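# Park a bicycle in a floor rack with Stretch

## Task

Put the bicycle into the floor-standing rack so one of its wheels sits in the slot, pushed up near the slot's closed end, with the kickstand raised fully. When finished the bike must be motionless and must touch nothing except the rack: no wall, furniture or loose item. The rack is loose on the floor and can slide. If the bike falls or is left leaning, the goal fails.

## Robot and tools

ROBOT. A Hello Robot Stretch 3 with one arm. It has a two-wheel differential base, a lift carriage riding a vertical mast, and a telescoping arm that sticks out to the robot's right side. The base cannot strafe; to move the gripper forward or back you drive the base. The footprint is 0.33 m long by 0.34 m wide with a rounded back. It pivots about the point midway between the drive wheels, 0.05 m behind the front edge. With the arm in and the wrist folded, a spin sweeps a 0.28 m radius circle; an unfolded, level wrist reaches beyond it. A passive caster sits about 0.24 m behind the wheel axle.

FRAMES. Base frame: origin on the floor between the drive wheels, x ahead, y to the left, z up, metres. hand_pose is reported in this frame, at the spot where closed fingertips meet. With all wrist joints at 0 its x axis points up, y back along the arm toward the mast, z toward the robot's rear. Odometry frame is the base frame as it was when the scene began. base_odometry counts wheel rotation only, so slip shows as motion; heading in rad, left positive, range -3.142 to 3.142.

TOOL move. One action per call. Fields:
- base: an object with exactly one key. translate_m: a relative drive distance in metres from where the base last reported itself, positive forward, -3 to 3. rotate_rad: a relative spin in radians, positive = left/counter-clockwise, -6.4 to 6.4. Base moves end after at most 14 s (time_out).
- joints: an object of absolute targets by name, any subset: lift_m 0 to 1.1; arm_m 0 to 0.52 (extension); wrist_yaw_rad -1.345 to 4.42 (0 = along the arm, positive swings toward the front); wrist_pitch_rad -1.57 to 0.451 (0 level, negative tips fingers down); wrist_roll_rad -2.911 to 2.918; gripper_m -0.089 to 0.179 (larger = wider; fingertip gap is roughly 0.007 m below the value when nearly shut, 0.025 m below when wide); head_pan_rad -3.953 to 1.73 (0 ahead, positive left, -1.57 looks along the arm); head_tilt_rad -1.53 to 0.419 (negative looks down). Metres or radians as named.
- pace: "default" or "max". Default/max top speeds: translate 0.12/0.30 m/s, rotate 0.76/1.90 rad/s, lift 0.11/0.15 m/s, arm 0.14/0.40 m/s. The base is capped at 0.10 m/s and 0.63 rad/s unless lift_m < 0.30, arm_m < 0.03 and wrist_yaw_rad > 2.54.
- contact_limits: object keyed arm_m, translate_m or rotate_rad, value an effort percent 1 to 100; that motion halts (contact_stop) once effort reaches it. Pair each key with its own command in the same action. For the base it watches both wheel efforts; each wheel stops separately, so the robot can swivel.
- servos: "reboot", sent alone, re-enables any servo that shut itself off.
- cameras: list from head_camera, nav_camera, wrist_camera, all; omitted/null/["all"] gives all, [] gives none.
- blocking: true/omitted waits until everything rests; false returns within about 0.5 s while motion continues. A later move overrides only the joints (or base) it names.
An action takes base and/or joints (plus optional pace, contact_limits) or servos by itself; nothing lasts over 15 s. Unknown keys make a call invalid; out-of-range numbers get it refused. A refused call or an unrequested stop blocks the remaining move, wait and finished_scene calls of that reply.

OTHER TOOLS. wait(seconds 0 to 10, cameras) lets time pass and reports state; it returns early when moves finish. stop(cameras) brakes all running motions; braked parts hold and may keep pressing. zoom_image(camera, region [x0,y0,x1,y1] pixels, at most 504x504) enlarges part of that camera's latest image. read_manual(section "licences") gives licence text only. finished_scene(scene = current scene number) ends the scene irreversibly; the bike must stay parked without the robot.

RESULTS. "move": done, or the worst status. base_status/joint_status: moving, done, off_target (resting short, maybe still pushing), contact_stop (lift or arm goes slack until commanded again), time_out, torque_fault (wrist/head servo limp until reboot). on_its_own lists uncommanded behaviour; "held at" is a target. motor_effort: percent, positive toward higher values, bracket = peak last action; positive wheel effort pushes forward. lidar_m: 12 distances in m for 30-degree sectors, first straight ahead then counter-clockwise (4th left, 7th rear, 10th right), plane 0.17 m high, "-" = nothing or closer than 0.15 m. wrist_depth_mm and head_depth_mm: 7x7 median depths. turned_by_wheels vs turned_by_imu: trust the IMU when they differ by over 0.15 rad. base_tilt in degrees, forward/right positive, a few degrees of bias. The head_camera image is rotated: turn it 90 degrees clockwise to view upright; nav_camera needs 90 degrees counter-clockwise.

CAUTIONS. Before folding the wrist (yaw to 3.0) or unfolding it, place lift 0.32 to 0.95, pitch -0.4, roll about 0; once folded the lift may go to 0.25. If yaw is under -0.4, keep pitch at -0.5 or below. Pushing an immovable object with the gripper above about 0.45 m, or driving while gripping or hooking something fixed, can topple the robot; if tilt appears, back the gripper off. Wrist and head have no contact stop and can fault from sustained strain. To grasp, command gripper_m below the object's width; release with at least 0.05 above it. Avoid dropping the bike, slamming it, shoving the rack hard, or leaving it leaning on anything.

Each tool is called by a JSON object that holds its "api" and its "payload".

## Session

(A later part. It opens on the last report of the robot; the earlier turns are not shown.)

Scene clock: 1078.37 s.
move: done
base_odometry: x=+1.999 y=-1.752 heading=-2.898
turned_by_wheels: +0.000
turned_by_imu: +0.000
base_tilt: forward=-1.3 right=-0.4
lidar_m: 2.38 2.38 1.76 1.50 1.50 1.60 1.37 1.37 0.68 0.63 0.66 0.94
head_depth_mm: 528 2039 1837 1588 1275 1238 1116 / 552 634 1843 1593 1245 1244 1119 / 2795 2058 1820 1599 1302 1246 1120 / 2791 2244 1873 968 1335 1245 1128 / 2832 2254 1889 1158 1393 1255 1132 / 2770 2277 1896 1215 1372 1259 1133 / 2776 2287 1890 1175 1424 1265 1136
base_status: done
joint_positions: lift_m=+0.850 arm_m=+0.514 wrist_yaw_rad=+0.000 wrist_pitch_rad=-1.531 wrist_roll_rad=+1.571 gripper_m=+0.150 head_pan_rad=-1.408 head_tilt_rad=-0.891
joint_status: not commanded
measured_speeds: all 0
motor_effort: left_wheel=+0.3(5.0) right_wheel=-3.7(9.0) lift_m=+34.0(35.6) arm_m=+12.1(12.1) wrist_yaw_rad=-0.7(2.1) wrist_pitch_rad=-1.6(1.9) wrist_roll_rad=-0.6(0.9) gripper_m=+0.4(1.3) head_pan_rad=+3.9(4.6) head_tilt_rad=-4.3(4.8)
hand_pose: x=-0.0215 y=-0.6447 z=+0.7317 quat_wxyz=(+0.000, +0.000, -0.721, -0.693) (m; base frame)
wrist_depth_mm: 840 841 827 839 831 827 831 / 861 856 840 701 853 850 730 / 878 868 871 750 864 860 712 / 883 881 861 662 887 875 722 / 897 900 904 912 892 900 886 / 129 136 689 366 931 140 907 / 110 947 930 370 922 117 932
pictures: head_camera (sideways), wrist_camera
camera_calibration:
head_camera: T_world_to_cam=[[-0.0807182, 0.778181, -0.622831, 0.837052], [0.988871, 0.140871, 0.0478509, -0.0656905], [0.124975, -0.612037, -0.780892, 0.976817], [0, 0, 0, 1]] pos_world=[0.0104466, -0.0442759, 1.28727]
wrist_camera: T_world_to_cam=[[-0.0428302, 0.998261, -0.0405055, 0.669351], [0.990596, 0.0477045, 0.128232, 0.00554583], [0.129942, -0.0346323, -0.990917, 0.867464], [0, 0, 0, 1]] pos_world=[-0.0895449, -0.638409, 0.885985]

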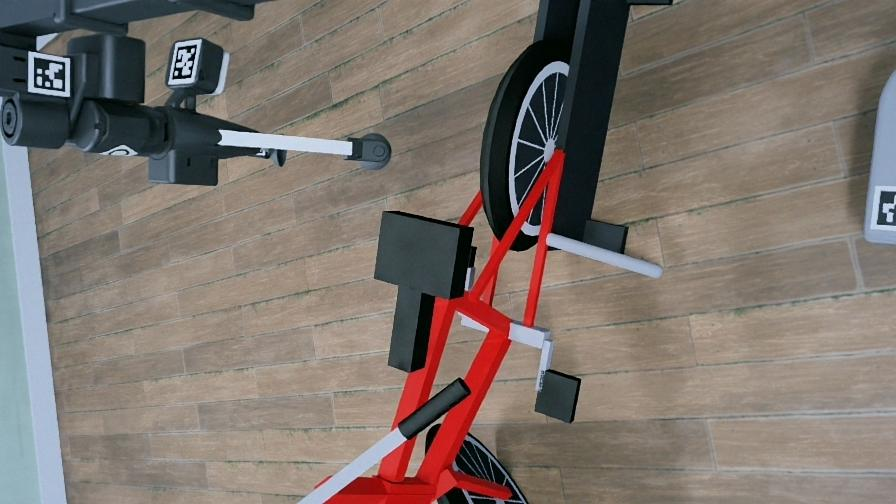

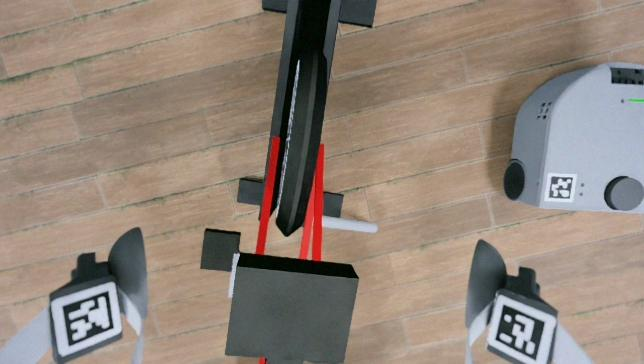

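{"api": "zoom_image", "payload": {"camera": "head_camera", "region": [480, 130, 680, 330]}}

{"api": "zoom_image", "payload": {"camera": "wrist_camera", "region": [240, 130, 400, 270]}}

Scaled by 2.520 from the camera's 896x504 image, which has a finer 1280x720 frame.

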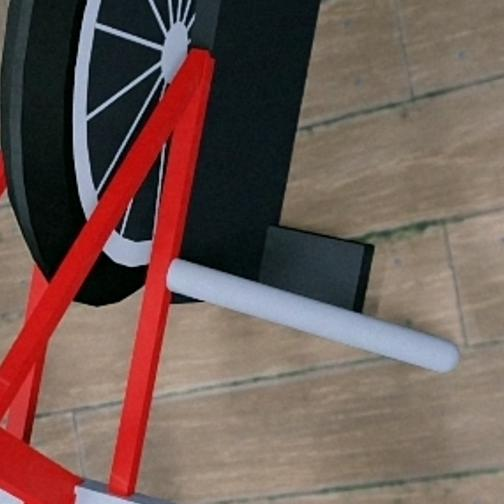

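Scaled by 3.150.

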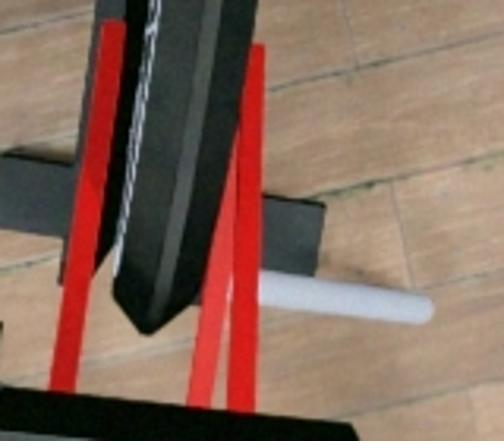

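{"api": "move", "payload": {"base": {"rotate_rad": -0.38}, "joints": {"arm_m": 0.34, "wrist_pitch_rad": -1.33}, "cameras": []}}

{"api": "move", "payload": {"base": {"translate_m": 0.352}, "cameras": []}}

{"api": "move", "payload": {"base": {"rotate_rad": 0.3}, "joints": {"lift_m": 0.74, "head_pan_rad": -1.6}, "cameras": ["wrist_camera", "head_camera"]}}

Scene clock: 1101.00 s.
move: done
base_odometry: x=+1.999 y=-1.752 heading=+3.005
turned_by_wheels: -0.380
turned_by_imu: -0.372
base_tilt: forward=-1.3 right=-0.4
lidar_m: 2.59 2.38 2.40 1.63 1.50 1.51 1.49 1.37 1.38 0.67 0.63 0.66
head_depth_mm: 1593 447 1728 1589 1387 1234 1115 / 1835 454 543 1591 1348 1242 1118 / 2132 2163 1734 1574 1344 1244 1122 / 2491 2226 1885 1604 1312 1250 1124 / 2713 2260 1882 1621 1262 1253 1128 / 2863 2270 1883 1520 1340 1255 1129 / 2832 2310 1902 953 1348 1264 1137
base_status: done
joint_positions: lift_m=+0.850 arm_m=+0.340 wrist_yaw_rad=+0.000 wrist_pitch_rad=-1.333 wrist_roll_rad=+1.571 gripper_m=+0.150 head_pan_rad=-1.408 head_tilt_rad=-0.891
joint_status: all done
measured_speeds: all 0
motor_effort: left_wheel=+3.5(9.4) right_wheel=-4.0(9.6) lift_m=+33.8(34.5) arm_m=-14.9(20.6) wrist_yaw_rad=-0.3(1.9) wrist_pitch_rad=+0.6(1.8) wrist_roll_rad=-0.8(0.8) gripper_m=-0.1(1.1) head_pan_rad=+3.5(4.8) head_tilt_rad=-4.5(4.8)
hand_pose: x=-0.0215 y=-0.5217 z=+0.7340 quat_wxyz=(+0.000, +0.000, -0.786, -0.618) (m; base frame)
wrist_depth_mm: - 962 903 842 810 780 730 / - 985 923 866 833 788 623 / - - 942 854 835 797 622 / - - 958 881 842 810 640 / - - 975 895 869 818 779 / 129 136 - 700 890 140 797 / 110 - - 733 889 117 799
pictures: none
No camera images: "cameras" was empty.

Scene clock: 1105.63 s.
move: done
base_odometry: x=+1.651 y=-1.704 heading=+3.005
turned_by_wheels: +0.000
turned_by_imu: +0.001
base_tilt: forward=-1.4 right=-0.5
lidar_m: 2.29 2.11 2.13 1.87 1.71 1.73 1.79 1.65 0.67 0.54 0.44 0.62
head_depth_mm: 1902 448 1716 1582 1242 1234 1115 / 2202 453 543 1594 1188 1243 1118 / 2505 2174 1730 905 1186 1232 1121 / 2723 2246 1874 1609 1169 1256 1127 / 2832 2269 1879 1611 1339 1217 1130 / 2784 2274 1891 1620 1342 1257 1132 / 2699 2304 1895 1590 1019 1241 1136
base_status: done
joint_positions: lift_m=+0.850 arm_m=+0.340 wrist_yaw_rad=+0.000 wrist_pitch_rad=-1.333 wrist_roll_rad=+1.571 gripper_m=+0.150 head_pan_rad=-1.408 head_tilt_rad=-0.891
joint_status: not commanded
measured_speeds: all 0
motor_effort: left_wheel=+3.5(8.2) right_wheel=+0.3(4.4) lift_m=+32.9(34.1) arm_m=-14.2(16.0) wrist_yaw_rad=-0.1(1.4) wrist_pitch_rad=+0.3(0.8) wrist_roll_rad=-0.6(0.9) gripper_m=+0.2(1.4) head_pan_rad=+4.0(4.6) head_tilt_rad=-3.8(4.7)
hand_pose: x=-0.0215 y=-0.5217 z=+0.7340 quat_wxyz=(+0.000, +0.000, -0.786, -0.618) (m; base frame)
wrist_depth_mm: - 952 909 830 812 771 744 / - 970 927 712 826 781 624 / - - 928 601 832 787 620 / - - 951 354 847 826 637 / - - 975 359 860 811 787 / 129 136 - 910 881 140 795 / 110 - - 960 903 117 800
pictures: none
No camera images: "cameras" was empty.

Scene clock: 1107.33 s.
move: contact_stop
base_odometry: x=+1.651 y=-1.704 heading=-2.978
turned_by_wheels: +0.300
turned_by_imu: +0.295
base_tilt: forward=-1.3 right=-0.4
lidar_m: 2.12 2.10 2.12 1.72 1.72 1.88 1.66 1.64 0.54 0.44 0.46 0.63
head_depth_mm: 2254 2212 1846 1519 341 308 312 / 2545 2227 472 408 1069 1220 1119 / 2771 2239 541 903 1326 1230 1122 / 2824 2272 555 894 1135 1245 1126 / 2795 2264 1886 1617 1362 1234 1131 / 2712 2281 1891 1560 1137 1257 1134 / 2657 2293 1899 1623 1097 1243 1134
base_status: done
joint_positions: lift_m=+0.745 arm_m=+0.340 wrist_yaw_rad=+0.000 wrist_pitch_rad=-1.342 wrist_roll_rad=+1.571 gripper_m=+0.150 head_pan_rad=-1.592 head_tilt_rad=-0.891
joint_status: lift_m contact_stop (moved -0.105 of -0.110); the others done
measured_speeds: translate_m=+0.000 rotate_rad=+0.000 lift_m=+0.001 arm_m=+0.000 wrist_yaw_rad=+0.000 wrist_pitch_rad=+0.000 wrist_roll_rad=+0.000 head_pan_rad=+0.000 head_tilt_rad=+0.000
on_its_own: lift_m is slack since a contact_stop (your +0.740 is given up)
motor_effort: left_wheel=-4.1(9.1) right_wheel=+5.6(8.0) lift_m=+25.2(29.6) arm_m=-14.8(14.9) wrist_yaw_rad=-0.6(1.6) wrist_pitch_rad=+2.4(2.7) wrist_roll_rad=-0.6(0.8) gripper_m=-0.5(1.1) head_pan_rad=-2.9(5.7) head_tilt_rad=-4.1(4.8)
hand_pose: x=-0.0215 y=-0.5193 z=+0.6287 quat_wxyz=(+0.000, +0.000, -0.783, -0.622) (m; base frame)
wrist_depth_mm: 883 834 235 232 699 684 652 / 897 856 810 238 722 697 592 / 929 867 831 244 738 702 536 / 948 888 856 251 746 710 542 / 986 889 861 515 758 728 682 / 129 136 885 814 794 139 695 / 110 922 905 809 814 115 723
pictures: head_camera (sideways), wrist_camera
camera_calibration:
head_camera: T_world_to_cam=[[0.0628168, 0.77983, -0.622831, 0.836177], [0.997964, -0.0421705, 0.0478509, -0.0657459], [0.0110505, -0.624569, -0.780892, 0.977512], [0, 0, 0, 1]] pos_world=[0.00228412, -0.0443248, 1.28727]
wrist_camera: T_world_to_cam=[[-0.042991, 0.97277, -0.227753, 0.644541], [0.990587, 0.0711568, 0.116938, 0.0320547], [0.129959, -0.220581, -0.966672, 0.657924], [0, 0, 0, 1]] pos_world=[-0.089547, -0.484145, 0.779044]

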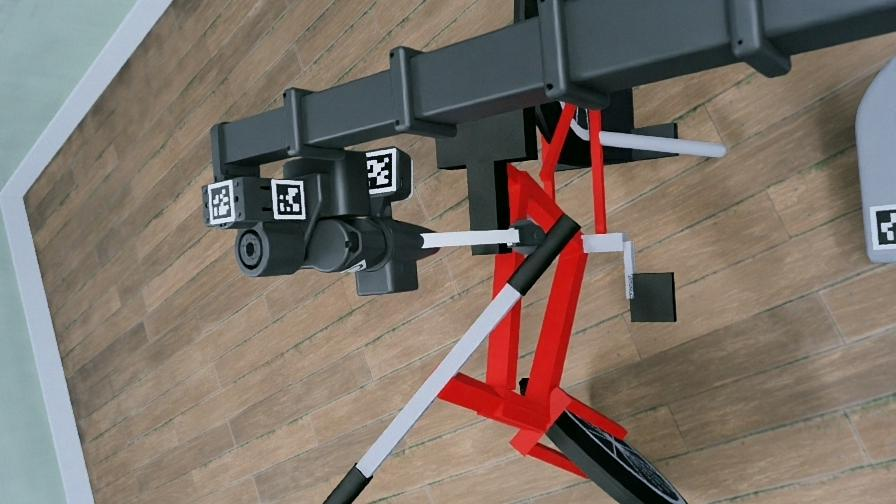

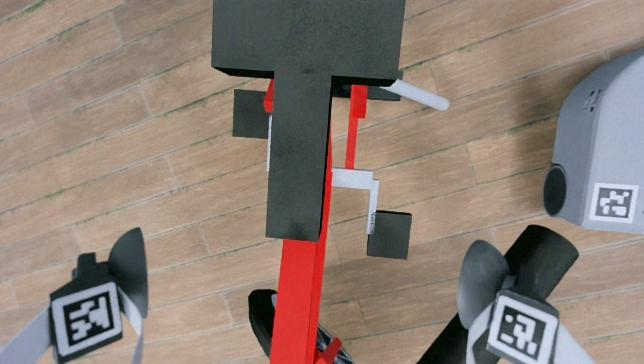

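{"api": "move", "payload": {"joints": {"lift_m": 0.85}, "cameras": []}}

{"api": "move", "payload": {"base": {"translate_m": -0.08}, "joints": {"gripper_m": -0.03, "wrist_pitch_rad": -1.54, "arm_m": 0.305}, "cameras": []}}

{"api": "move", "payload": {"joints": {"lift_m": 0.725}, "cameras": ["wrist_camera", "head_camera"]}}

Scene clock: 1124.43 s.
move: done
base_odometry: x=+1.651 y=-1.704 heading=-2.978
turned_by_wheels: +0.000
turned_by_imu: +0.000
base_tilt: forward=-1.3 right=-0.5
lidar_m: 2.12 2.11 2.12 1.72 1.72 1.88 1.66 1.64 0.54 0.44 0.46 0.62
head_depth_mm: 2249 2157 305 - 1171 1234 1116 / 2492 384 553 915 1149 1242 1118 / 468 460 566 1601 1333 1227 1121 / 2786 464 546 1576 1146 1248 1125 / 2787 2244 1850 1610 1364 1243 1129 / 2728 2263 1890 908 1143 1257 1130 / 2660 2289 1898 1630 1102 1245 1139
base_status: not commanded
joint_positions: lift_m=+0.850 arm_m=+0.340 wrist_yaw_rad=+0.000 wrist_pitch_rad=-1.333 wrist_roll_rad=+1.571 gripper_m=+0.150 head_pan_rad=-1.592 head_tilt_rad=-0.891
joint_status: all done
measured_speeds: all 0
motor_effort: left_wheel=-4.0(4.5) right_wheel=+5.1(5.7) lift_m=+35.1(39.2) arm_m=-14.8(14.8) wrist_yaw_rad=+0.2(1.3) wrist_pitch_rad=+0.6(2.2) wrist_roll_rad=-0.8(0.8) gripper_m=+0.5(1.2) head_pan_rad=-3.7(4.1) head_tilt_rad=-3.4(4.7)
hand_pose: x=-0.0215 y=-0.5216 z=+0.7339 quat_wxyz=(+0.000, +0.000, -0.786, -0.619) (m; base frame)
wrist_depth_mm: - 963 899 328 800 756 741 / - 969 925 336 802 781 618 / - - 947 679 839 800 622 / - - 960 899 840 803 638 / - - 968 894 856 808 786 / 129 136 - 901 894 140 797 / 110 - - 392 876 117 810
pictures: none
No camera images: "cameras" was empty.

Scene clock: 1126.77 s.
move: done
base_odometry: x=+1.730 y=-1.691 heading=-2.978
turned_by_wheels: +0.000
turned_by_imu: +0.000
base_tilt: forward=-1.3 right=-0.5
lidar_m: 2.19 2.18 2.08 1.69 1.69 1.85 1.58 1.57 0.59 0.52 0.46 0.68
head_depth_mm: 2158 2151 305 - 1199 1237 1116 / 2409 384 365 1587 1153 1242 1116 / 2700 433 518 917 1151 1227 1121 / 2786 436 494 892 1338 1248 1120 / 2833 2248 1885 1608 1136 1235 1127 / 2742 2289 1891 1629 1365 1254 1131 / 2677 2277 1905 1571 1082 1259 1133
base_status: done
joint_positions: lift_m=+0.850 arm_m=+0.305 wrist_yaw_rad=+0.000 wrist_pitch_rad=-1.531 wrist_roll_rad=+1.571 gripper_m=-0.030 head_pan_rad=-1.592 head_tilt_rad=-0.891
joint_status: all done
measured_speeds: all 0
motor_effort: left_wheel=-3.2(9.5) right_wheel=-0.4(4.9) lift_m=+34.5(35.9) arm_m=-13.3(19.8) wrist_yaw_rad=+0.0(1.3) wrist_pitch_rad=-1.7(2.8) wrist_roll_rad=-0.6(0.8) gripper_m=-9.3(83.1) head_pan_rad=-3.1(3.9) head_tilt_rad=-4.0(4.7)
hand_pose: x=-0.0215 y=-0.4357 z=+0.7317 quat_wxyz=(+0.000, +0.000, -0.721, -0.693) (m; base frame)
wrist_depth_mm: 828 825 599 843 823 829 820 / 849 332 338 866 848 694 844 / 861 337 342 864 863 712 710 / 888 906 618 888 894 720 725 / 902 913 669 886 898 900 904 / 916 930 123 129 912 921 907 / 943 923 122 122 911 940 953
pictures: none
No camera images: "cameras" was empty.

Scene clock: 1128.73 s.
move: done
base_odometry: x=+1.730 y=-1.691 heading=-2.978
turned_by_wheels: +0.000
turned_by_imu: +0.000
base_tilt: forward=-1.3 right=-0.4
lidar_m: 2.20 2.18 2.08 1.70 1.69 1.85 1.58 1.57 0.59 0.52 0.46 0.68
head_depth_mm: 2151 2198 1843 1573 366 328 302 / 2478 2226 521 432 409 1225 1116 / 2691 2222 521 625 1152 1220 1122 / 2780 2249 543 603 1329 1254 1125 / 2822 2259 1875 1617 1135 1231 1127 / 2746 2254 1899 1624 1371 1259 1129 / 2643 2277 1907 1555 1084 1264 1136
base_status: not commanded
joint_positions: lift_m=+0.725 arm_m=+0.305 wrist_yaw_rad=+0.000 wrist_pitch_rad=-1.532 wrist_roll_rad=+1.571 gripper_m=-0.030 head_pan_rad=-1.592 head_tilt_rad=-0.891
joint_status: all done
measured_speeds: all 0
motor_effort: left_wheel=-3.3(3.8) right_wheel=-0.3(0.7) lift_m=+17.5(33.3) arm_m=-10.0(13.5) wrist_yaw_rad=+0.9(1.3) wrist_pitch_rad=-1.4(1.7) wrist_roll_rad=-0.6(1.0) gripper_m=-9.2(10.4) head_pan_rad=-3.1(3.9) head_tilt_rad=-3.7(4.6)
hand_pose: x=-0.0215 y=-0.4356 z=+0.6067 quat_wxyz=(+0.000, +0.000, -0.720, -0.693) (m; base frame)
wrist_depth_mm: 205 212 386 724 715 729 711 / 207 212 218 730 721 585 575 / 211 216 223 746 740 592 593 / 762 221 362 771 762 604 592 / 782 226 568 757 774 773 781 / 795 232 125 129 792 798 786 / 809 236 123 122 807 809 807
pictures: head_camera (sideways), wrist_camera
camera_calibration:
head_camera: T_world_to_cam=[[0.0628588, 0.779827, -0.622831, 0.836176], [0.997962, -0.0422243, 0.0478509, -0.0657459], [0.0110169, -0.624569, -0.780892, 0.977512], [0, 0, 0, 1]] pos_world=[0.00228173, -0.0443246, 1.28727]
wrist_camera: T_world_to_cam=[[-0.0428296, 0.998277, -0.0400963, 0.45531], [0.990596, 0.0476513, 0.128252, 0.0115637], [0.129942, -0.0342263, -0.990931, 0.751034], [0, 0, 0, 1]] pos_world=[-0.0895449, -0.429372, 0.760996]

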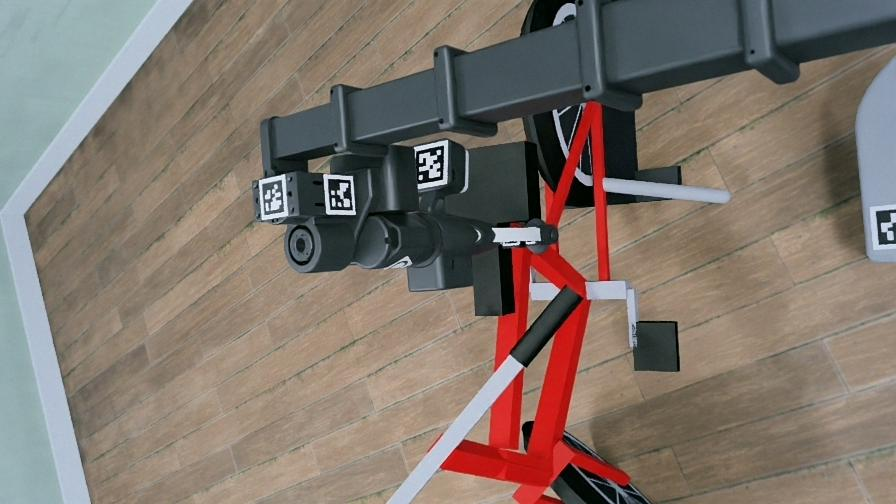

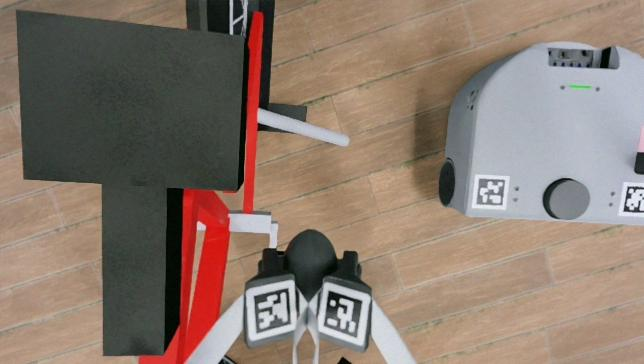

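{"api": "move", "payload": {"base": {"translate_m": 0.17}, "contact_limits": {"translate_m": 35}, "cameras": ["head_camera", "wrist_camera"]}}

Scene clock: 1133.80 s.
move: done
base_odometry: x=+1.562 y=-1.718 heading=-2.979
turned_by_wheels: -0.001
turned_by_imu: +0.000
base_tilt: forward=-1.3 right=-0.5
lidar_m: 2.04 2.02 2.16 1.75 1.75 1.91 1.74 0.80 0.58 0.45 0.61 2.51
head_depth_mm: 2392 2211 1838 924 365 328 302 / 2616 2221 520 432 409 1203 1119 / 2795 2229 521 624 1228 1241 1122 / 2802 2233 543 603 1089 1232 1130 / 2754 2272 1834 909 1336 1254 1125 / 2694 2270 1888 1618 1129 1253 1133 / 2630 2289 1911 1627 1233 1258 1137
base_status: done
joint_positions: lift_m=+0.725 arm_m=+0.305 wrist_yaw_rad=+0.003 wrist_pitch_rad=-1.535 wrist_roll_rad=+1.570 gripper_m=-0.030 head_pan_rad=-1.592 head_tilt_rad=-0.891
joint_status: not commanded
measured_speeds: all 0
motor_effort: left_wheel=-5.8(6.5) right_wheel=+14.1(15.1) lift_m=+17.5(18.2) arm_m=-3.7(8.0) wrist_yaw_rad=-1.8(3.4) wrist_pitch_rad=-0.8(2.2) wrist_roll_rad=-0.3(0.8) gripper_m=-8.4(10.1) head_pan_rad=-3.4(4.1) head_tilt_rad=-3.9(4.6)
contact_limits: translate_m 35 (maximum 100)
hand_pose: x=-0.0216 y=-0.4347 z=+0.6068 quat_wxyz=(+0.002, +0.001, -0.719, -0.695) (m; base frame)
wrist_depth_mm: 722 210 543 707 720 724 721 / 737 213 733 737 734 582 583 / 764 287 551 750 745 595 591 / 773 758 759 751 759 606 605 / 773 269 773 792 764 782 773 / 794 380 125 128 786 137 796 / 819 247 122 122 126 816 802
pictures: head_camera (sideways), wrist_camera
camera_calibration:
head_camera: T_world_to_cam=[[0.0631216, 0.779806, -0.622831, 0.836175], [0.997947, -0.0425606, 0.0478509, -0.0657458], [0.0108064, -0.624573, -0.780892, 0.977514], [0, 0, 0, 1]] pos_world=[0.00226679, -0.0443233, 1.28727]
wrist_camera: T_world_to_cam=[[-0.0468317, 0.998231, -0.0366373, 0.452218], [0.990405, 0.051176, 0.128372, 0.0130118], [0.13002, -0.0302738, -0.991049, 0.752909], [0, 0, 0, 1]] pos_world=[-0.089602, -0.42929, 0.761068]

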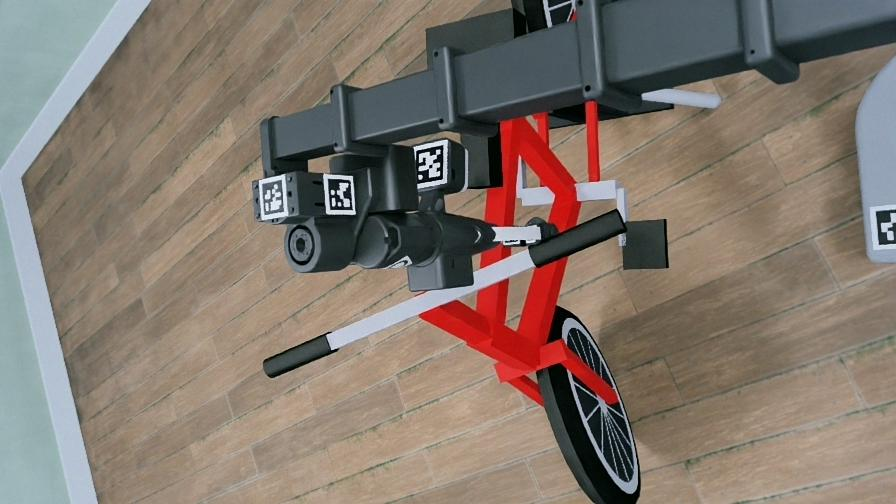

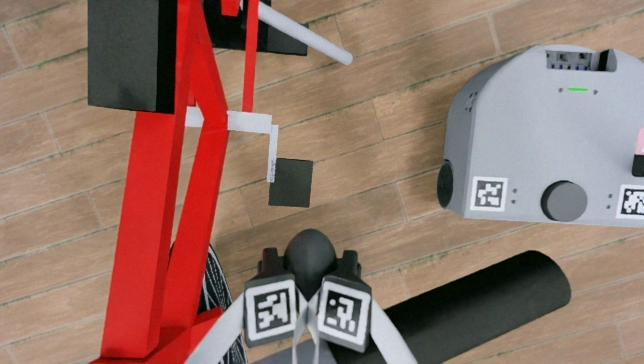

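{"api": "move", "payload": {"base": {"translate_m": -0.058}, "cameras": []}}

{"api": "move", "payload": {"joints": {"arm_m": 0.392, "wrist_pitch_rad": -1.33, "gripper_m": 0.14, "lift_m": 0.72}, "cameras": ["wrist_camera", "head_camera"]}}

Scene clock: 1144.40 s.
move: done
base_odometry: x=+1.619 y=-1.709 heading=-2.979
turned_by_wheels: +0.000
turned_by_imu: +0.000
base_tilt: forward=-1.3 right=-0.4
lidar_m: 2.09 2.07 2.13 1.74 1.73 1.89 1.68 1.68 0.55 0.44 0.62 2.58
head_depth_mm: 2298 2215 1851 1582 365 328 302 / 2585 2219 521 432 409 1206 1115 / 2821 2224 519 623 1331 1243 1120 / 2819 2257 542 596 1136 1229 1126 / 2791 2281 1881 1583 1363 1249 1128 / 2734 2279 1887 1552 1107 1257 1136 / 2673 2289 1844 1623 1294 1243 1132
base_status: done
joint_positions: lift_m=+0.725 arm_m=+0.305 wrist_yaw_rad=+0.003 wrist_pitch_rad=-1.531 wrist_roll_rad=+1.570 gripper_m=-0.030 head_pan_rad=-1.592 head_tilt_rad=-0.891
joint_status: not commanded
measured_speeds: all 0
motor_effort: left_wheel=-2.7(11.0) right_wheel=-0.8(11.1) lift_m=+17.5(18.5) arm_m=+2.8(3.4) wrist_yaw_rad=-3.0(3.2) wrist_pitch_rad=-1.8(2.2) wrist_roll_rad=-0.1(0.3) gripper_m=-9.5(9.6) head_pan_rad=-3.2(3.8) head_tilt_rad=-4.1(4.6)
hand_pose: x=-0.0216 y=-0.4358 z=+0.6067 quat_wxyz=(+0.002, +0.001, -0.721, -0.693) (m; base frame)
wrist_depth_mm: 719 209 299 707 719 716 705 / 741 213 567 727 731 583 581 / 743 218 562 742 756 587 586 / 771 224 563 762 757 607 593 / 784 768 486 589 774 777 762 / 793 797 126 129 - 789 795 / 826 808 122 125 796 815 803
pictures: none
No camera images: "cameras" was empty.

Scene clock: 1146.63 s.
move: done
base_odometry: x=+1.619 y=-1.709 heading=-2.979
turned_by_wheels: +0.000
turned_by_imu: +0.000
base_tilt: forward=-1.3 right=-0.5
lidar_m: 2.09 2.07 2.14 1.73 1.73 1.89 1.68 1.68 0.55 0.44 0.62 2.58
head_depth_mm: 2306 2209 1850 1585 365 331 303 / 2580 2221 515 435 401 1204 1114 / 2789 2227 593 1592 1332 1243 1121 / 2808 2249 610 1544 1147 1231 1126 / 2786 2258 1885 1575 1368 1251 1129 / 2717 2264 1902 1553 1099 1260 1130 / 2631 2281 1862 1624 1286 1243 1138
base_status: not commanded
joint_positions: lift_m=+0.720 arm_m=+0.392 wrist_yaw_rad=+0.002 wrist_pitch_rad=-1.333 wrist_roll_rad=+1.570 gripper_m=+0.140 head_pan_rad=-1.592 head_tilt_rad=-0.891
joint_status: all done
measured_speeds: all 0
motor_effort: left_wheel=-3.4(3.7) right_wheel=-0.9(1.1) lift_m=+19.7(23.0) arm_m=+15.8(23.5) wrist_yaw_rad=-1.8(3.2) wrist_pitch_rad=+0.4(1.7) wrist_roll_rad=-0.2(0.4) gripper_m=+0.4(80.9) head_pan_rad=-3.8(3.8) head_tilt_rad=-4.4(5.0)
hand_pose: x=-0.0215 y=-0.5737 z=+0.6039 quat_wxyz=(+0.001, +0.001, -0.786, -0.618) (m; base frame)
wrist_depth_mm: 876 822 768 214 199 654 638 / 892 825 778 533 312 673 644 / 909 838 799 548 707 682 648 / 921 863 824 546 568 695 614 / 955 851 832 792 561 691 665 / 979 136 849 524 758 143 680 / 109 908 868 482 773 119 689
pictures: head_camera (sideways), wrist_camera
camera_calibration:
head_camera: T_world_to_cam=[[0.0631221, 0.779806, -0.622831, 0.836175], [0.997947, -0.0425612, 0.0478509, -0.0657458], [0.010806, -0.624573, -0.780892, 0.977514], [0, 0, 0, 1]] pos_world=[0.00226677, -0.0443233, 1.28727]
wrist_camera: T_world_to_cam=[[-0.0461246, 0.970496, -0.236664, 0.695777], [0.99039, 0.0753505, 0.11597, 0.0417359], [0.130381, -0.22904, -0.964646, 0.615921], [0, 0, 0, 1]] pos_world=[-0.089547, -0.537323, 0.75397]

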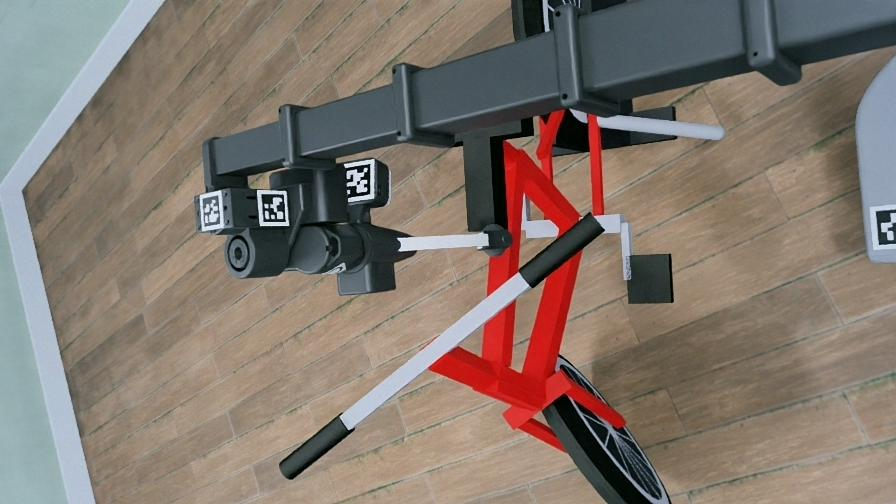

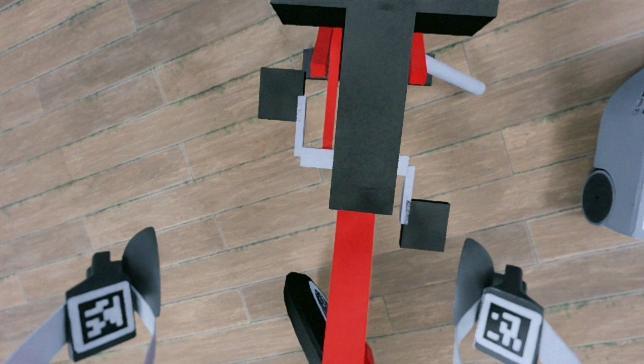

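{"api": "move", "payload": {"joints": {"lift_m": 0.579, "arm_m": 0.389}, "cameras": ["wrist_camera"]}}

{"api": "move", "payload": {"joints": {"gripper_m": -0.06}, "cameras": ["wrist_camera"]}}

{"api": "move", "payload": {"joints": {"arm_m": 0.46, "wrist_pitch_rad": -1.43, "lift_m": 0.59}, "cameras": ["wrist_camera", "head_camera"]}}

Scene clock: 1153.20 s.
move: done
base_odometry: x=+1.619 y=-1.709 heading=-2.979
turned_by_wheels: +0.000
turned_by_imu: +0.000
base_tilt: forward=-1.4 right=-0.4
lidar_m: 2.08 2.08 2.13 1.73 1.73 1.89 1.69 1.68 0.55 0.44 0.62 2.58
head_depth_mm: 2289 2211 1847 1596 1164 1218 418 / 2578 2221 1862 900 537 475 457 / 2793 2236 1865 702 1329 1247 1122 / 2811 2253 1864 779 1144 1233 1128 / 2790 2274 1886 1571 1360 1255 1126 / 2722 2264 1878 1552 1102 1261 1129 / 2644 2288 1855 1625 1287 1245 1137
base_status: not commanded
joint_positions: lift_m=+0.579 arm_m=+0.389 wrist_yaw_rad=+0.002 wrist_pitch_rad=-1.332 wrist_roll_rad=+1.570 gripper_m=+0.140 head_pan_rad=-1.592 head_tilt_rad=-0.891
joint_status: all done
measured_speeds: all 0
motor_effort: left_wheel=-3.2(3.8) right_wheel=-0.9(1.1) lift_m=+17.8(21.0) arm_m=-14.7(21.0) wrist_yaw_rad=-2.8(3.0) wrist_pitch_rad=+0.4(0.8) wrist_roll_rad=-0.2(0.4) gripper_m=+0.9(1.1) head_pan_rad=-3.1(4.0) head_tilt_rad=-4.0(4.7)
hand_pose: x=-0.0215 y=-0.5708 z=+0.4630 quat_wxyz=(+0.001, +0.001, -0.786, -0.618) (m; base frame)
wrist_depth_mm: 702 673 70 69 432 536 509 / 725 688 72 70 565 533 525 / 734 700 - 71 582 559 523 / 750 713 75 74 583 564 537 / 761 724 76 75 413 569 545 / 793 121 78 77 621 143 554 / 109 736 134 132 630 115 560
pictures: wrist_camera
camera_calibration:
wrist_camera: T_world_to_cam=[[-0.0461249, 0.97039, -0.237099, 0.65975], [0.99039, 0.075403, 0.115937, 0.0579129], [0.130382, -0.229473, -0.964543, 0.48029], [0, 0, 0, 1]] pos_world=[-0.0895469, -0.534367, 0.612972]

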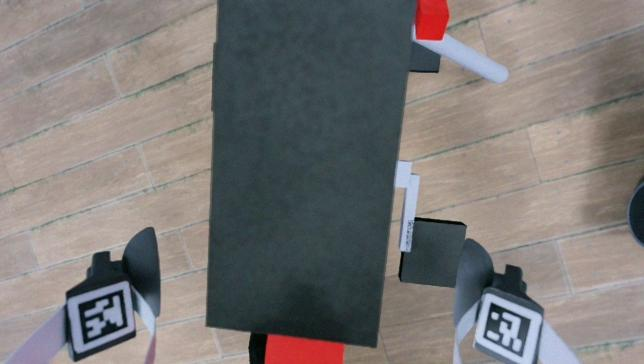

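Scene clock: 1155.73 s.
move: done
base_odometry: x=+1.619 y=-1.709 heading=-2.979
turned_by_wheels: +0.000
turned_by_imu: +0.000
base_tilt: forward=-1.3 right=-0.4
lidar_m: 2.09 2.07 2.13 1.73 1.73 1.90 1.69 1.67 0.55 0.44 0.62 2.57
head_depth_mm: 2313 2182 1842 1592 1168 1219 417 / 2562 2215 1857 901 536 474 457 / 2782 2234 1864 705 1327 1250 1124 / 2813 2234 1869 778 1139 1229 1126 / 2786 2255 1875 1575 1364 1250 1127 / 2685 2252 1868 1558 1098 1262 1132 / 2640 2289 1852 1631 1290 1242 1135
base_status: not commanded
joint_positions: lift_m=+0.579 arm_m=+0.389 wrist_yaw_rad=+0.002 wrist_pitch_rad=-1.332 wrist_roll_rad=+1.570 gripper_m=-0.059 head_pan_rad=-1.592 head_tilt_rad=-0.891
joint_status: all done
measured_speeds: all 0
motor_effort: left_wheel=-3.4(3.7) right_wheel=-0.8(1.1) lift_m=+22.9(23.5) arm_m=-13.1(14.5) wrist_yaw_rad=-2.1(3.2) wrist_pitch_rad=+0.3(1.1) wrist_roll_rad=-0.2(0.4) gripper_m=-28.7(99.3) head_pan_rad=-2.4(4.0) head_tilt_rad=-3.8(4.8)
hand_pose: x=-0.0215 y=-0.5708 z=+0.4630 quat_wxyz=(+0.001, +0.001, -0.786, -0.618) (m; base frame)
wrist_depth_mm: 697 674 70 68 432 536 516 / 730 689 71 70 571 542 519 / 725 697 - 71 573 559 532 / 749 712 75 73 582 564 535 / 764 737 75 74 415 574 543 / 792 746 78 76 421 585 556 / 790 774 80 78 123 598 562
pictures: wrist_camera
camera_calibration:
wrist_camera: T_world_to_cam=[[-0.0461164, 0.970361, -0.237218, 0.659817], [0.990391, 0.0754089, 0.11593, 0.0579232], [0.130382, -0.229592, -0.964514, 0.480194], [0, 0, 0, 1]] pos_world=[-0.0895469, -0.53438, 0.612959]

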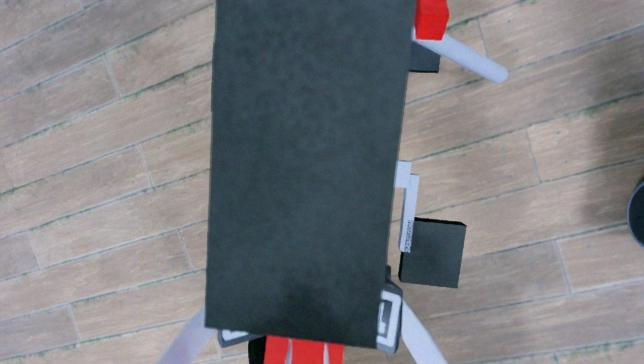

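Scene clock: 1157.57 s.
move: off_target
base_odometry: x=+1.619 y=-1.709 heading=-2.979
turned_by_wheels: +0.000
turned_by_imu: +0.000
base_tilt: forward=-1.3 right=-0.4
lidar_m: 2.09 2.07 2.14 1.74 1.73 1.89 1.69 1.67 0.55 0.72 0.63 2.58
head_depth_mm: 2292 2214 1838 1593 1196 1217 407 / 2568 2209 1854 898 523 470 938 / 2768 2235 728 829 1331 1246 1119 / 2835 2254 743 823 1335 1252 1124 / 2795 2266 1884 1519 1368 1247 1130 / 2708 2270 1883 1590 1133 1260 1130 / 2671 2295 1858 1628 1279 1243 1136
base_status: not commanded
joint_positions: lift_m=+0.590 arm_m=+0.460 wrist_yaw_rad=+0.001 wrist_pitch_rad=-1.506 wrist_roll_rad=+1.570 gripper_m=-0.056 head_pan_rad=-1.592 head_tilt_rad=-0.891
joint_status: wrist_pitch_rad off_target (ended at -1.506, target -1.430); the others done
measured_speeds: all 0
on_its_own: wrist_pitch_rad is at rest, and its effort (+13.8) is outside its rest range (-8 to +12)
motor_effort: left_wheel=-4.7(5.2) right_wheel=+7.5(7.6) lift_m=+15.3(48.7) arm_m=+19.4(27.1) wrist_yaw_rad=-1.2(2.2) wrist_pitch_rad=+13.8(14.2) wrist_roll_rad=-0.1(0.4) gripper_m=-18.8(28.9) head_pan_rad=-3.5(4.1) head_tilt_rad=-4.1(4.6)
hand_pose: x=-0.0215 y=-0.5973 z=+0.4715 quat_wxyz=(+0.001, +0.000, -0.729, -0.684) (m; base frame)
wrist_depth_mm: 607 605 - 76 77 580 580 / 618 619 399 78 78 592 588 / 629 628 - - 81 610 543 / 640 637 - 81 83 622 534 / 655 653 - 83 84 629 594 / 664 659 - 85 449 643 636 / 686 677 121 127 659 661 649
pictures: head_camera (sideways), wrist_camera
camera_calibration:
head_camera: T_world_to_cam=[[0.0631222, 0.779806, -0.622831, 0.836175], [0.997947, -0.0425613, 0.0478509, -0.0657458], [0.0108059, -0.624573, -0.780892, 0.977514], [0, 0, 0, 1]] pos_world=[0.00226676, -0.0443233, 1.28727]
wrist_camera: T_world_to_cam=[[-0.0452623, 0.996783, -0.0661399, 0.622672], [0.99048, 0.0533949, 0.126878, 0.0406931], [0.130002, -0.0597675, -0.989711, 0.595707], [0, 0, 0, 1]] pos_world=[-0.0895651, -0.587238, 0.625598]

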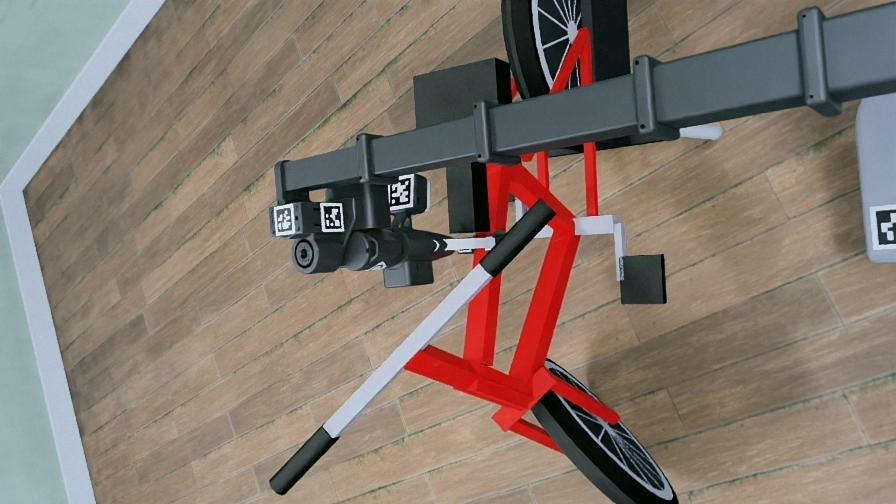

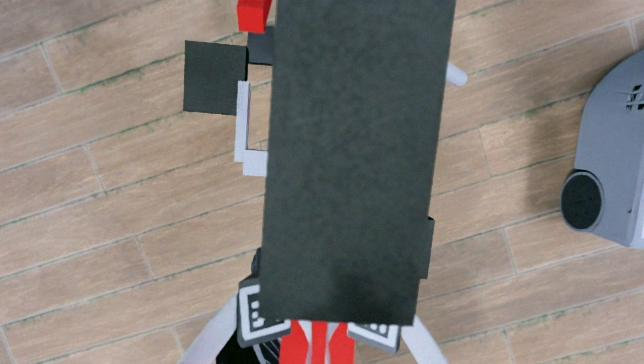

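{"api": "move", "payload": {"joints": {"arm_m": 0.505, "wrist_pitch_rad": -1.43, "lift_m": 0.594}, "cameras": ["wrist_camera", "head_camera"]}}

{"api": "move", "payload": {"base": {"translate_m": -0.1}, "contact_limits": {"translate_m": 65}, "cameras": ["head_camera", "wrist_camera"]}}

Scene clock: 1165.27 s.
move: off_target
base_odometry: x=+1.619 y=-1.709 heading=-2.979
turned_by_wheels: +0.000
turned_by_imu: +0.000
base_tilt: forward=-1.3 right=-0.5
lidar_m: 2.09 2.08 2.13 1.74 1.73 1.90 1.69 1.67 0.55 0.74 0.65 2.58
head_depth_mm: 2286 2200 1847 1581 1180 1219 403 / 2581 2219 1855 910 520 467 941 / 2789 2243 745 938 1346 1242 1121 / 2824 2248 771 972 1243 1248 1125 / 2788 2254 1877 1516 1363 1251 1130 / 2715 2277 1851 1077 1240 1258 1131 / 2651 2290 1856 1621 1134 1243 1134
base_status: not commanded
joint_positions: lift_m=+0.594 arm_m=+0.505 wrist_yaw_rad=+0.001 wrist_pitch_rad=-1.505 wrist_roll_rad=+1.570 gripper_m=-0.056 head_pan_rad=-1.592 head_tilt_rad=-0.891
joint_status: wrist_pitch_rad off_target (ended at -1.505, target -1.430); the others done
measured_speeds: all 0
on_its_own: wrist_pitch_rad is at rest, and its effort (+13.8) is outside its rest range (-8 to +12)
motor_effort: left_wheel=-4.7(5.3) right_wheel=+7.6(7.7) lift_m=+25.0(42.9) arm_m=+18.6(26.0) wrist_yaw_rad=-2.0(2.1) wrist_pitch_rad=+13.8(16.1) wrist_roll_rad=-0.3(0.4) gripper_m=-18.3(19.3) head_pan_rad=-3.2(3.8) head_tilt_rad=-4.1(4.5)
hand_pose: x=-0.0215 y=-0.6424 z=+0.4755 quat_wxyz=(+0.001, +0.000, -0.730, -0.684) (m; base frame)
wrist_depth_mm: 605 607 79 78 176 590 579 / 622 613 - 79 603 593 585 / 627 627 - - 616 612 603 / 642 645 - 83 617 616 588 / 658 664 85 85 426 633 629 / 670 668 - 86 434 646 637 / 683 683 122 127 123 653 662
pictures: head_camera (sideways), wrist_camera
camera_calibration:
head_camera: T_world_to_cam=[[0.063122, 0.779806, -0.622831, 0.836175], [0.997947, -0.0425611, 0.0478509, -0.0657458], [0.0108061, -0.624573, -0.780892, 0.977514], [0, 0, 0, 1]] pos_world=[0.00226677, -0.0443233, 1.28727]
wrist_camera: T_world_to_cam=[[-0.0452651, 0.996765, -0.0664141, 0.66799], [0.99048, 0.0534326, 0.126864, 0.0426281], [0.130002, -0.0600393, -0.989694, 0.596756], [0, 0, 0, 1]] pos_world=[-0.0895651, -0.632278, 0.629562]

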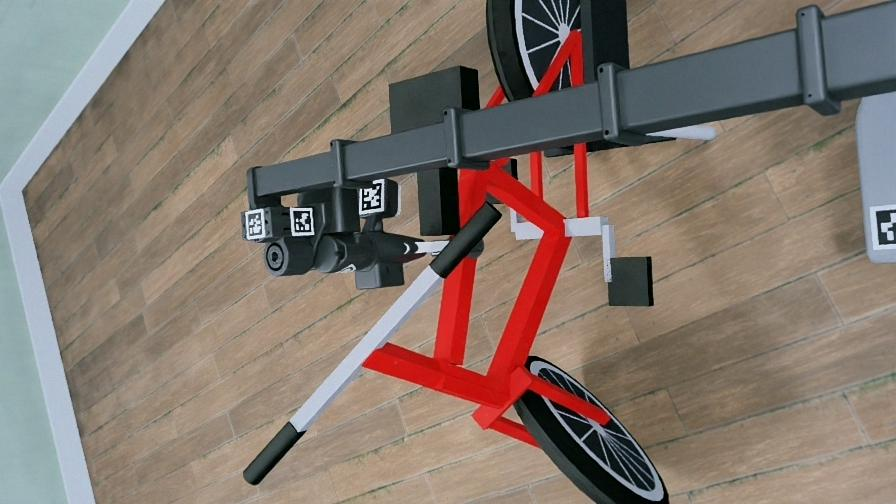

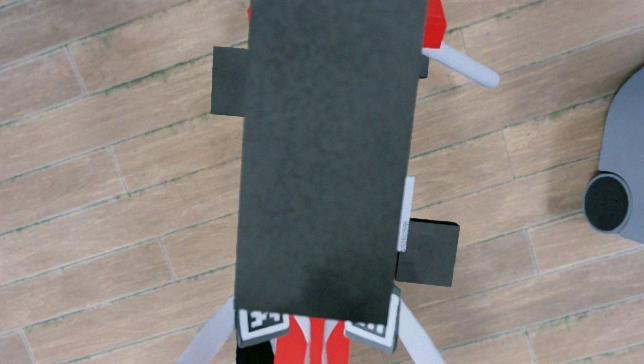

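Scene clock: 1167.40 s.
move: done
base_odometry: x=+1.718 y=-1.693 heading=-2.978
turned_by_wheels: +0.001
turned_by_imu: +0.002
base_tilt: forward=-1.3 right=-0.5
lidar_m: 2.19 2.17 2.09 1.70 1.69 1.86 1.59 0.78 0.56 0.82 0.71 2.69
head_depth_mm: 2174 2196 1857 1578 1153 1219 404 / 2489 2215 1850 918 519 466 940 / 2700 2234 741 938 1271 1225 1120 / 2801 2244 771 987 1353 1246 1131 / 2793 2242 1873 1149 1409 1254 1127 / 2723 2269 1842 1127 1370 1258 1134 / 2664 2280 1888 1630 1261 1259 1133
base_status: done
joint_positions: lift_m=+0.594 arm_m=+0.505 wrist_yaw_rad=-0.006 wrist_pitch_rad=-1.416 wrist_roll_rad=+1.587 gripper_m=-0.056 head_pan_rad=-1.592 head_tilt_rad=-0.891
joint_status: not commanded
measured_speeds: all 0
on_its_own: right_wheel is at rest, and its effort (-22.3) is outside its rest range (-21 to +21); wrist_pitch_rad moved +0.090 to your old target -1.430
motor_effort: left_wheel=+10.9(13.9) right_wheel=-22.3(32.2) lift_m=+25.4(25.6) arm_m=-9.6(18.7) wrist_yaw_rad=+5.6(7.0) wrist_pitch_rad=-2.7(14.0) wrist_roll_rad=-6.0(6.3) gripper_m=-18.7(19.4) head_pan_rad=-3.3(3.7) head_tilt_rad=-4.2(4.9)
contact_limits: translate_m 65 (maximum 100)
hand_pose: x=-0.0216 y=-0.6655 z=+0.4758 quat_wxyz=(-0.008, -0.008, -0.759, -0.651) (m; base frame)
wrist_depth_mm: 651 636 629 77 75 567 546 / 669 655 - 78 76 565 553 / 677 657 - - 79 580 563 / 695 679 - 82 598 601 575 / 718 693 85 84 423 612 588 / 734 702 - 85 433 615 599 / 747 727 119 88 646 624 611
pictures: head_camera (sideways), wrist_camera
camera_calibration:
head_camera: T_world_to_cam=[[0.0631401, 0.779833, -0.622795, 0.836127], [0.997946, -0.0425856, 0.04785, -0.0657445], [0.0107929, -0.624537, -0.780921, 0.977551], [0, 0, 0, 1]] pos_world=[0.00226579, -0.0443225, 1.28727]
wrist_camera: T_world_to_cam=[[-0.0204572, 0.987643, -0.155382, 0.727799], [0.991428, 0.0400983, 0.124345, 0.0362572], [0.129039, -0.151506, -0.979997, 0.530149], [0, 0, 0, 1]] pos_world=[-0.0894676, -0.639938, 0.628123]

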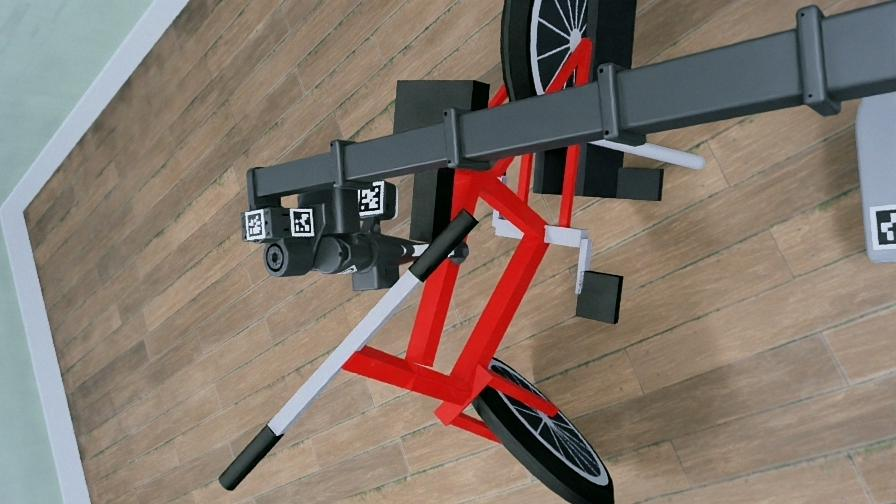

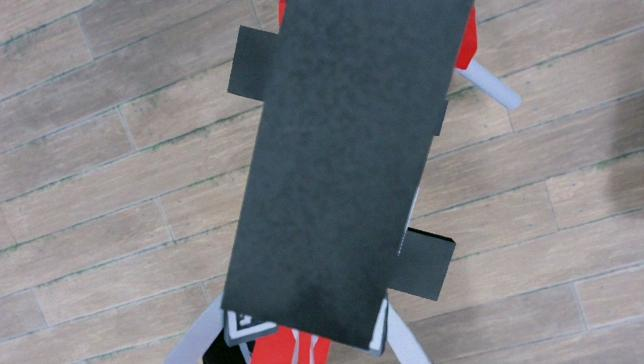

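{"api": "move", "payload": {"base": {"translate_m": -0.09}, "contact_limits": {"translate_m": 60}, "cameras": ["head_camera", "wrist_camera"]}}

Scene clock: 1175.80 s.
move: done
base_odometry: x=+1.806 y=-1.678 heading=-2.977
turned_by_wheels: +0.001
turned_by_imu: +0.010
base_tilt: forward=-1.3 right=-0.4
lidar_m: 2.27 2.25 2.04 1.67 1.66 1.82 1.51 0.69 0.57 0.86 0.80 2.77
head_depth_mm: 2087 2138 1840 1587 1122 1214 404 / 2396 2210 1844 916 518 467 938 / 2673 2219 744 938 1275 1232 1121 / 2788 2233 771 970 1359 1249 1128 / 2806 2252 1882 1169 1383 1256 1129 / 2736 2273 1808 1190 1408 1261 1134 / 2669 2289 1901 1626 1365 1258 1140
base_status: done
joint_positions: lift_m=+0.594 arm_m=+0.505 wrist_yaw_rad=-0.023 wrist_pitch_rad=-1.369 wrist_roll_rad=+1.631 gripper_m=-0.056 head_pan_rad=-1.592 head_tilt_rad=-0.891
joint_status: not commanded
measured_speeds: all 0
on_its_own: right_wheel is at rest, and its effort (-33.0) is outside its rest range (-21 to +21); wrist_yaw_rad is at rest, and its effort (+20.1) is outside its rest range (-9 to +9); wrist_pitch_rad is at rest, and its effort (-11.4) is outside its rest range (-8 to +12)
motor_effort: left_wheel=+17.6(21.5) right_wheel=-33.0(45.2) lift_m=+36.9(37.2) arm_m=-11.9(16.7) wrist_yaw_rad=+20.1(20.4) wrist_pitch_rad=-11.4(11.6) wrist_roll_rad=-19.9(20.5) gripper_m=-19.2(19.3) head_pan_rad=-3.3(3.9) head_tilt_rad=-3.9(4.7)
contact_limits: translate_m 60 (maximum 100)
hand_pose: x=-0.0221 y=-0.6775 z=+0.4768 quat_wxyz=(-0.030, -0.028, -0.774, -0.632) (m; base frame)
wrist_depth_mm: 685 651 625 - 74 539 537 / 695 664 642 77 75 552 539 / 714 686 659 - 78 567 551 / 729 694 - 82 80 582 560 / 756 707 - 84 83 604 571 / 770 739 - 86 446 608 584 / 791 763 119 88 634 612 591
pictures: head_camera (sideways), wrist_camera
camera_calibration:
head_camera: T_world_to_cam=[[0.0631398, 0.779833, -0.622795, 0.836128], [0.997946, -0.0425853, 0.04785, -0.0657445], [0.0107931, -0.624537, -0.78092, 0.977551], [0, 0, 0, 1]] pos_world=[0.00226581, -0.0443225, 1.28727]
wrist_camera: T_world_to_cam=[[0.0385508, 0.97867, -0.20179, 0.75716], [0.991363, -0.0121265, 0.130581, -0.00123209], [0.125349, -0.205082, -0.970685, 0.488571], [0, 0, 0, 1]] pos_world=[-0.0892096, -0.640828, 0.627197]

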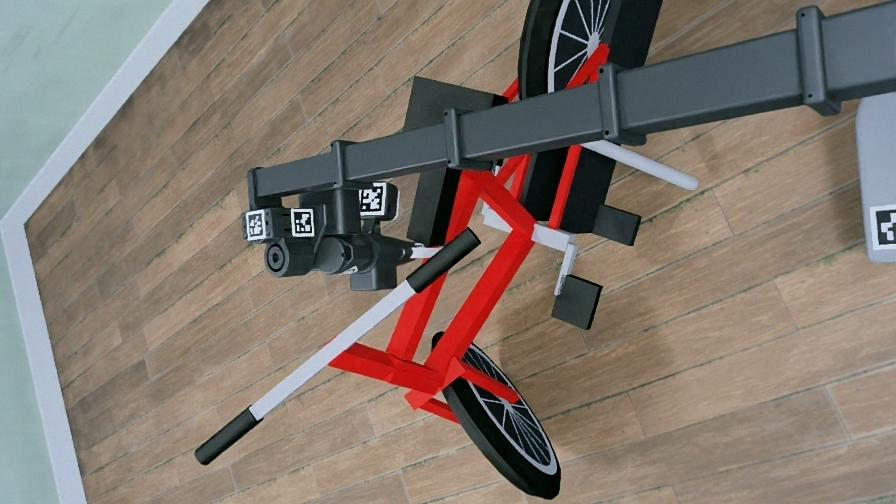

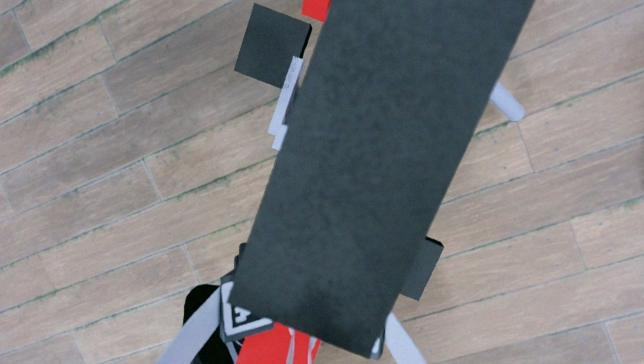

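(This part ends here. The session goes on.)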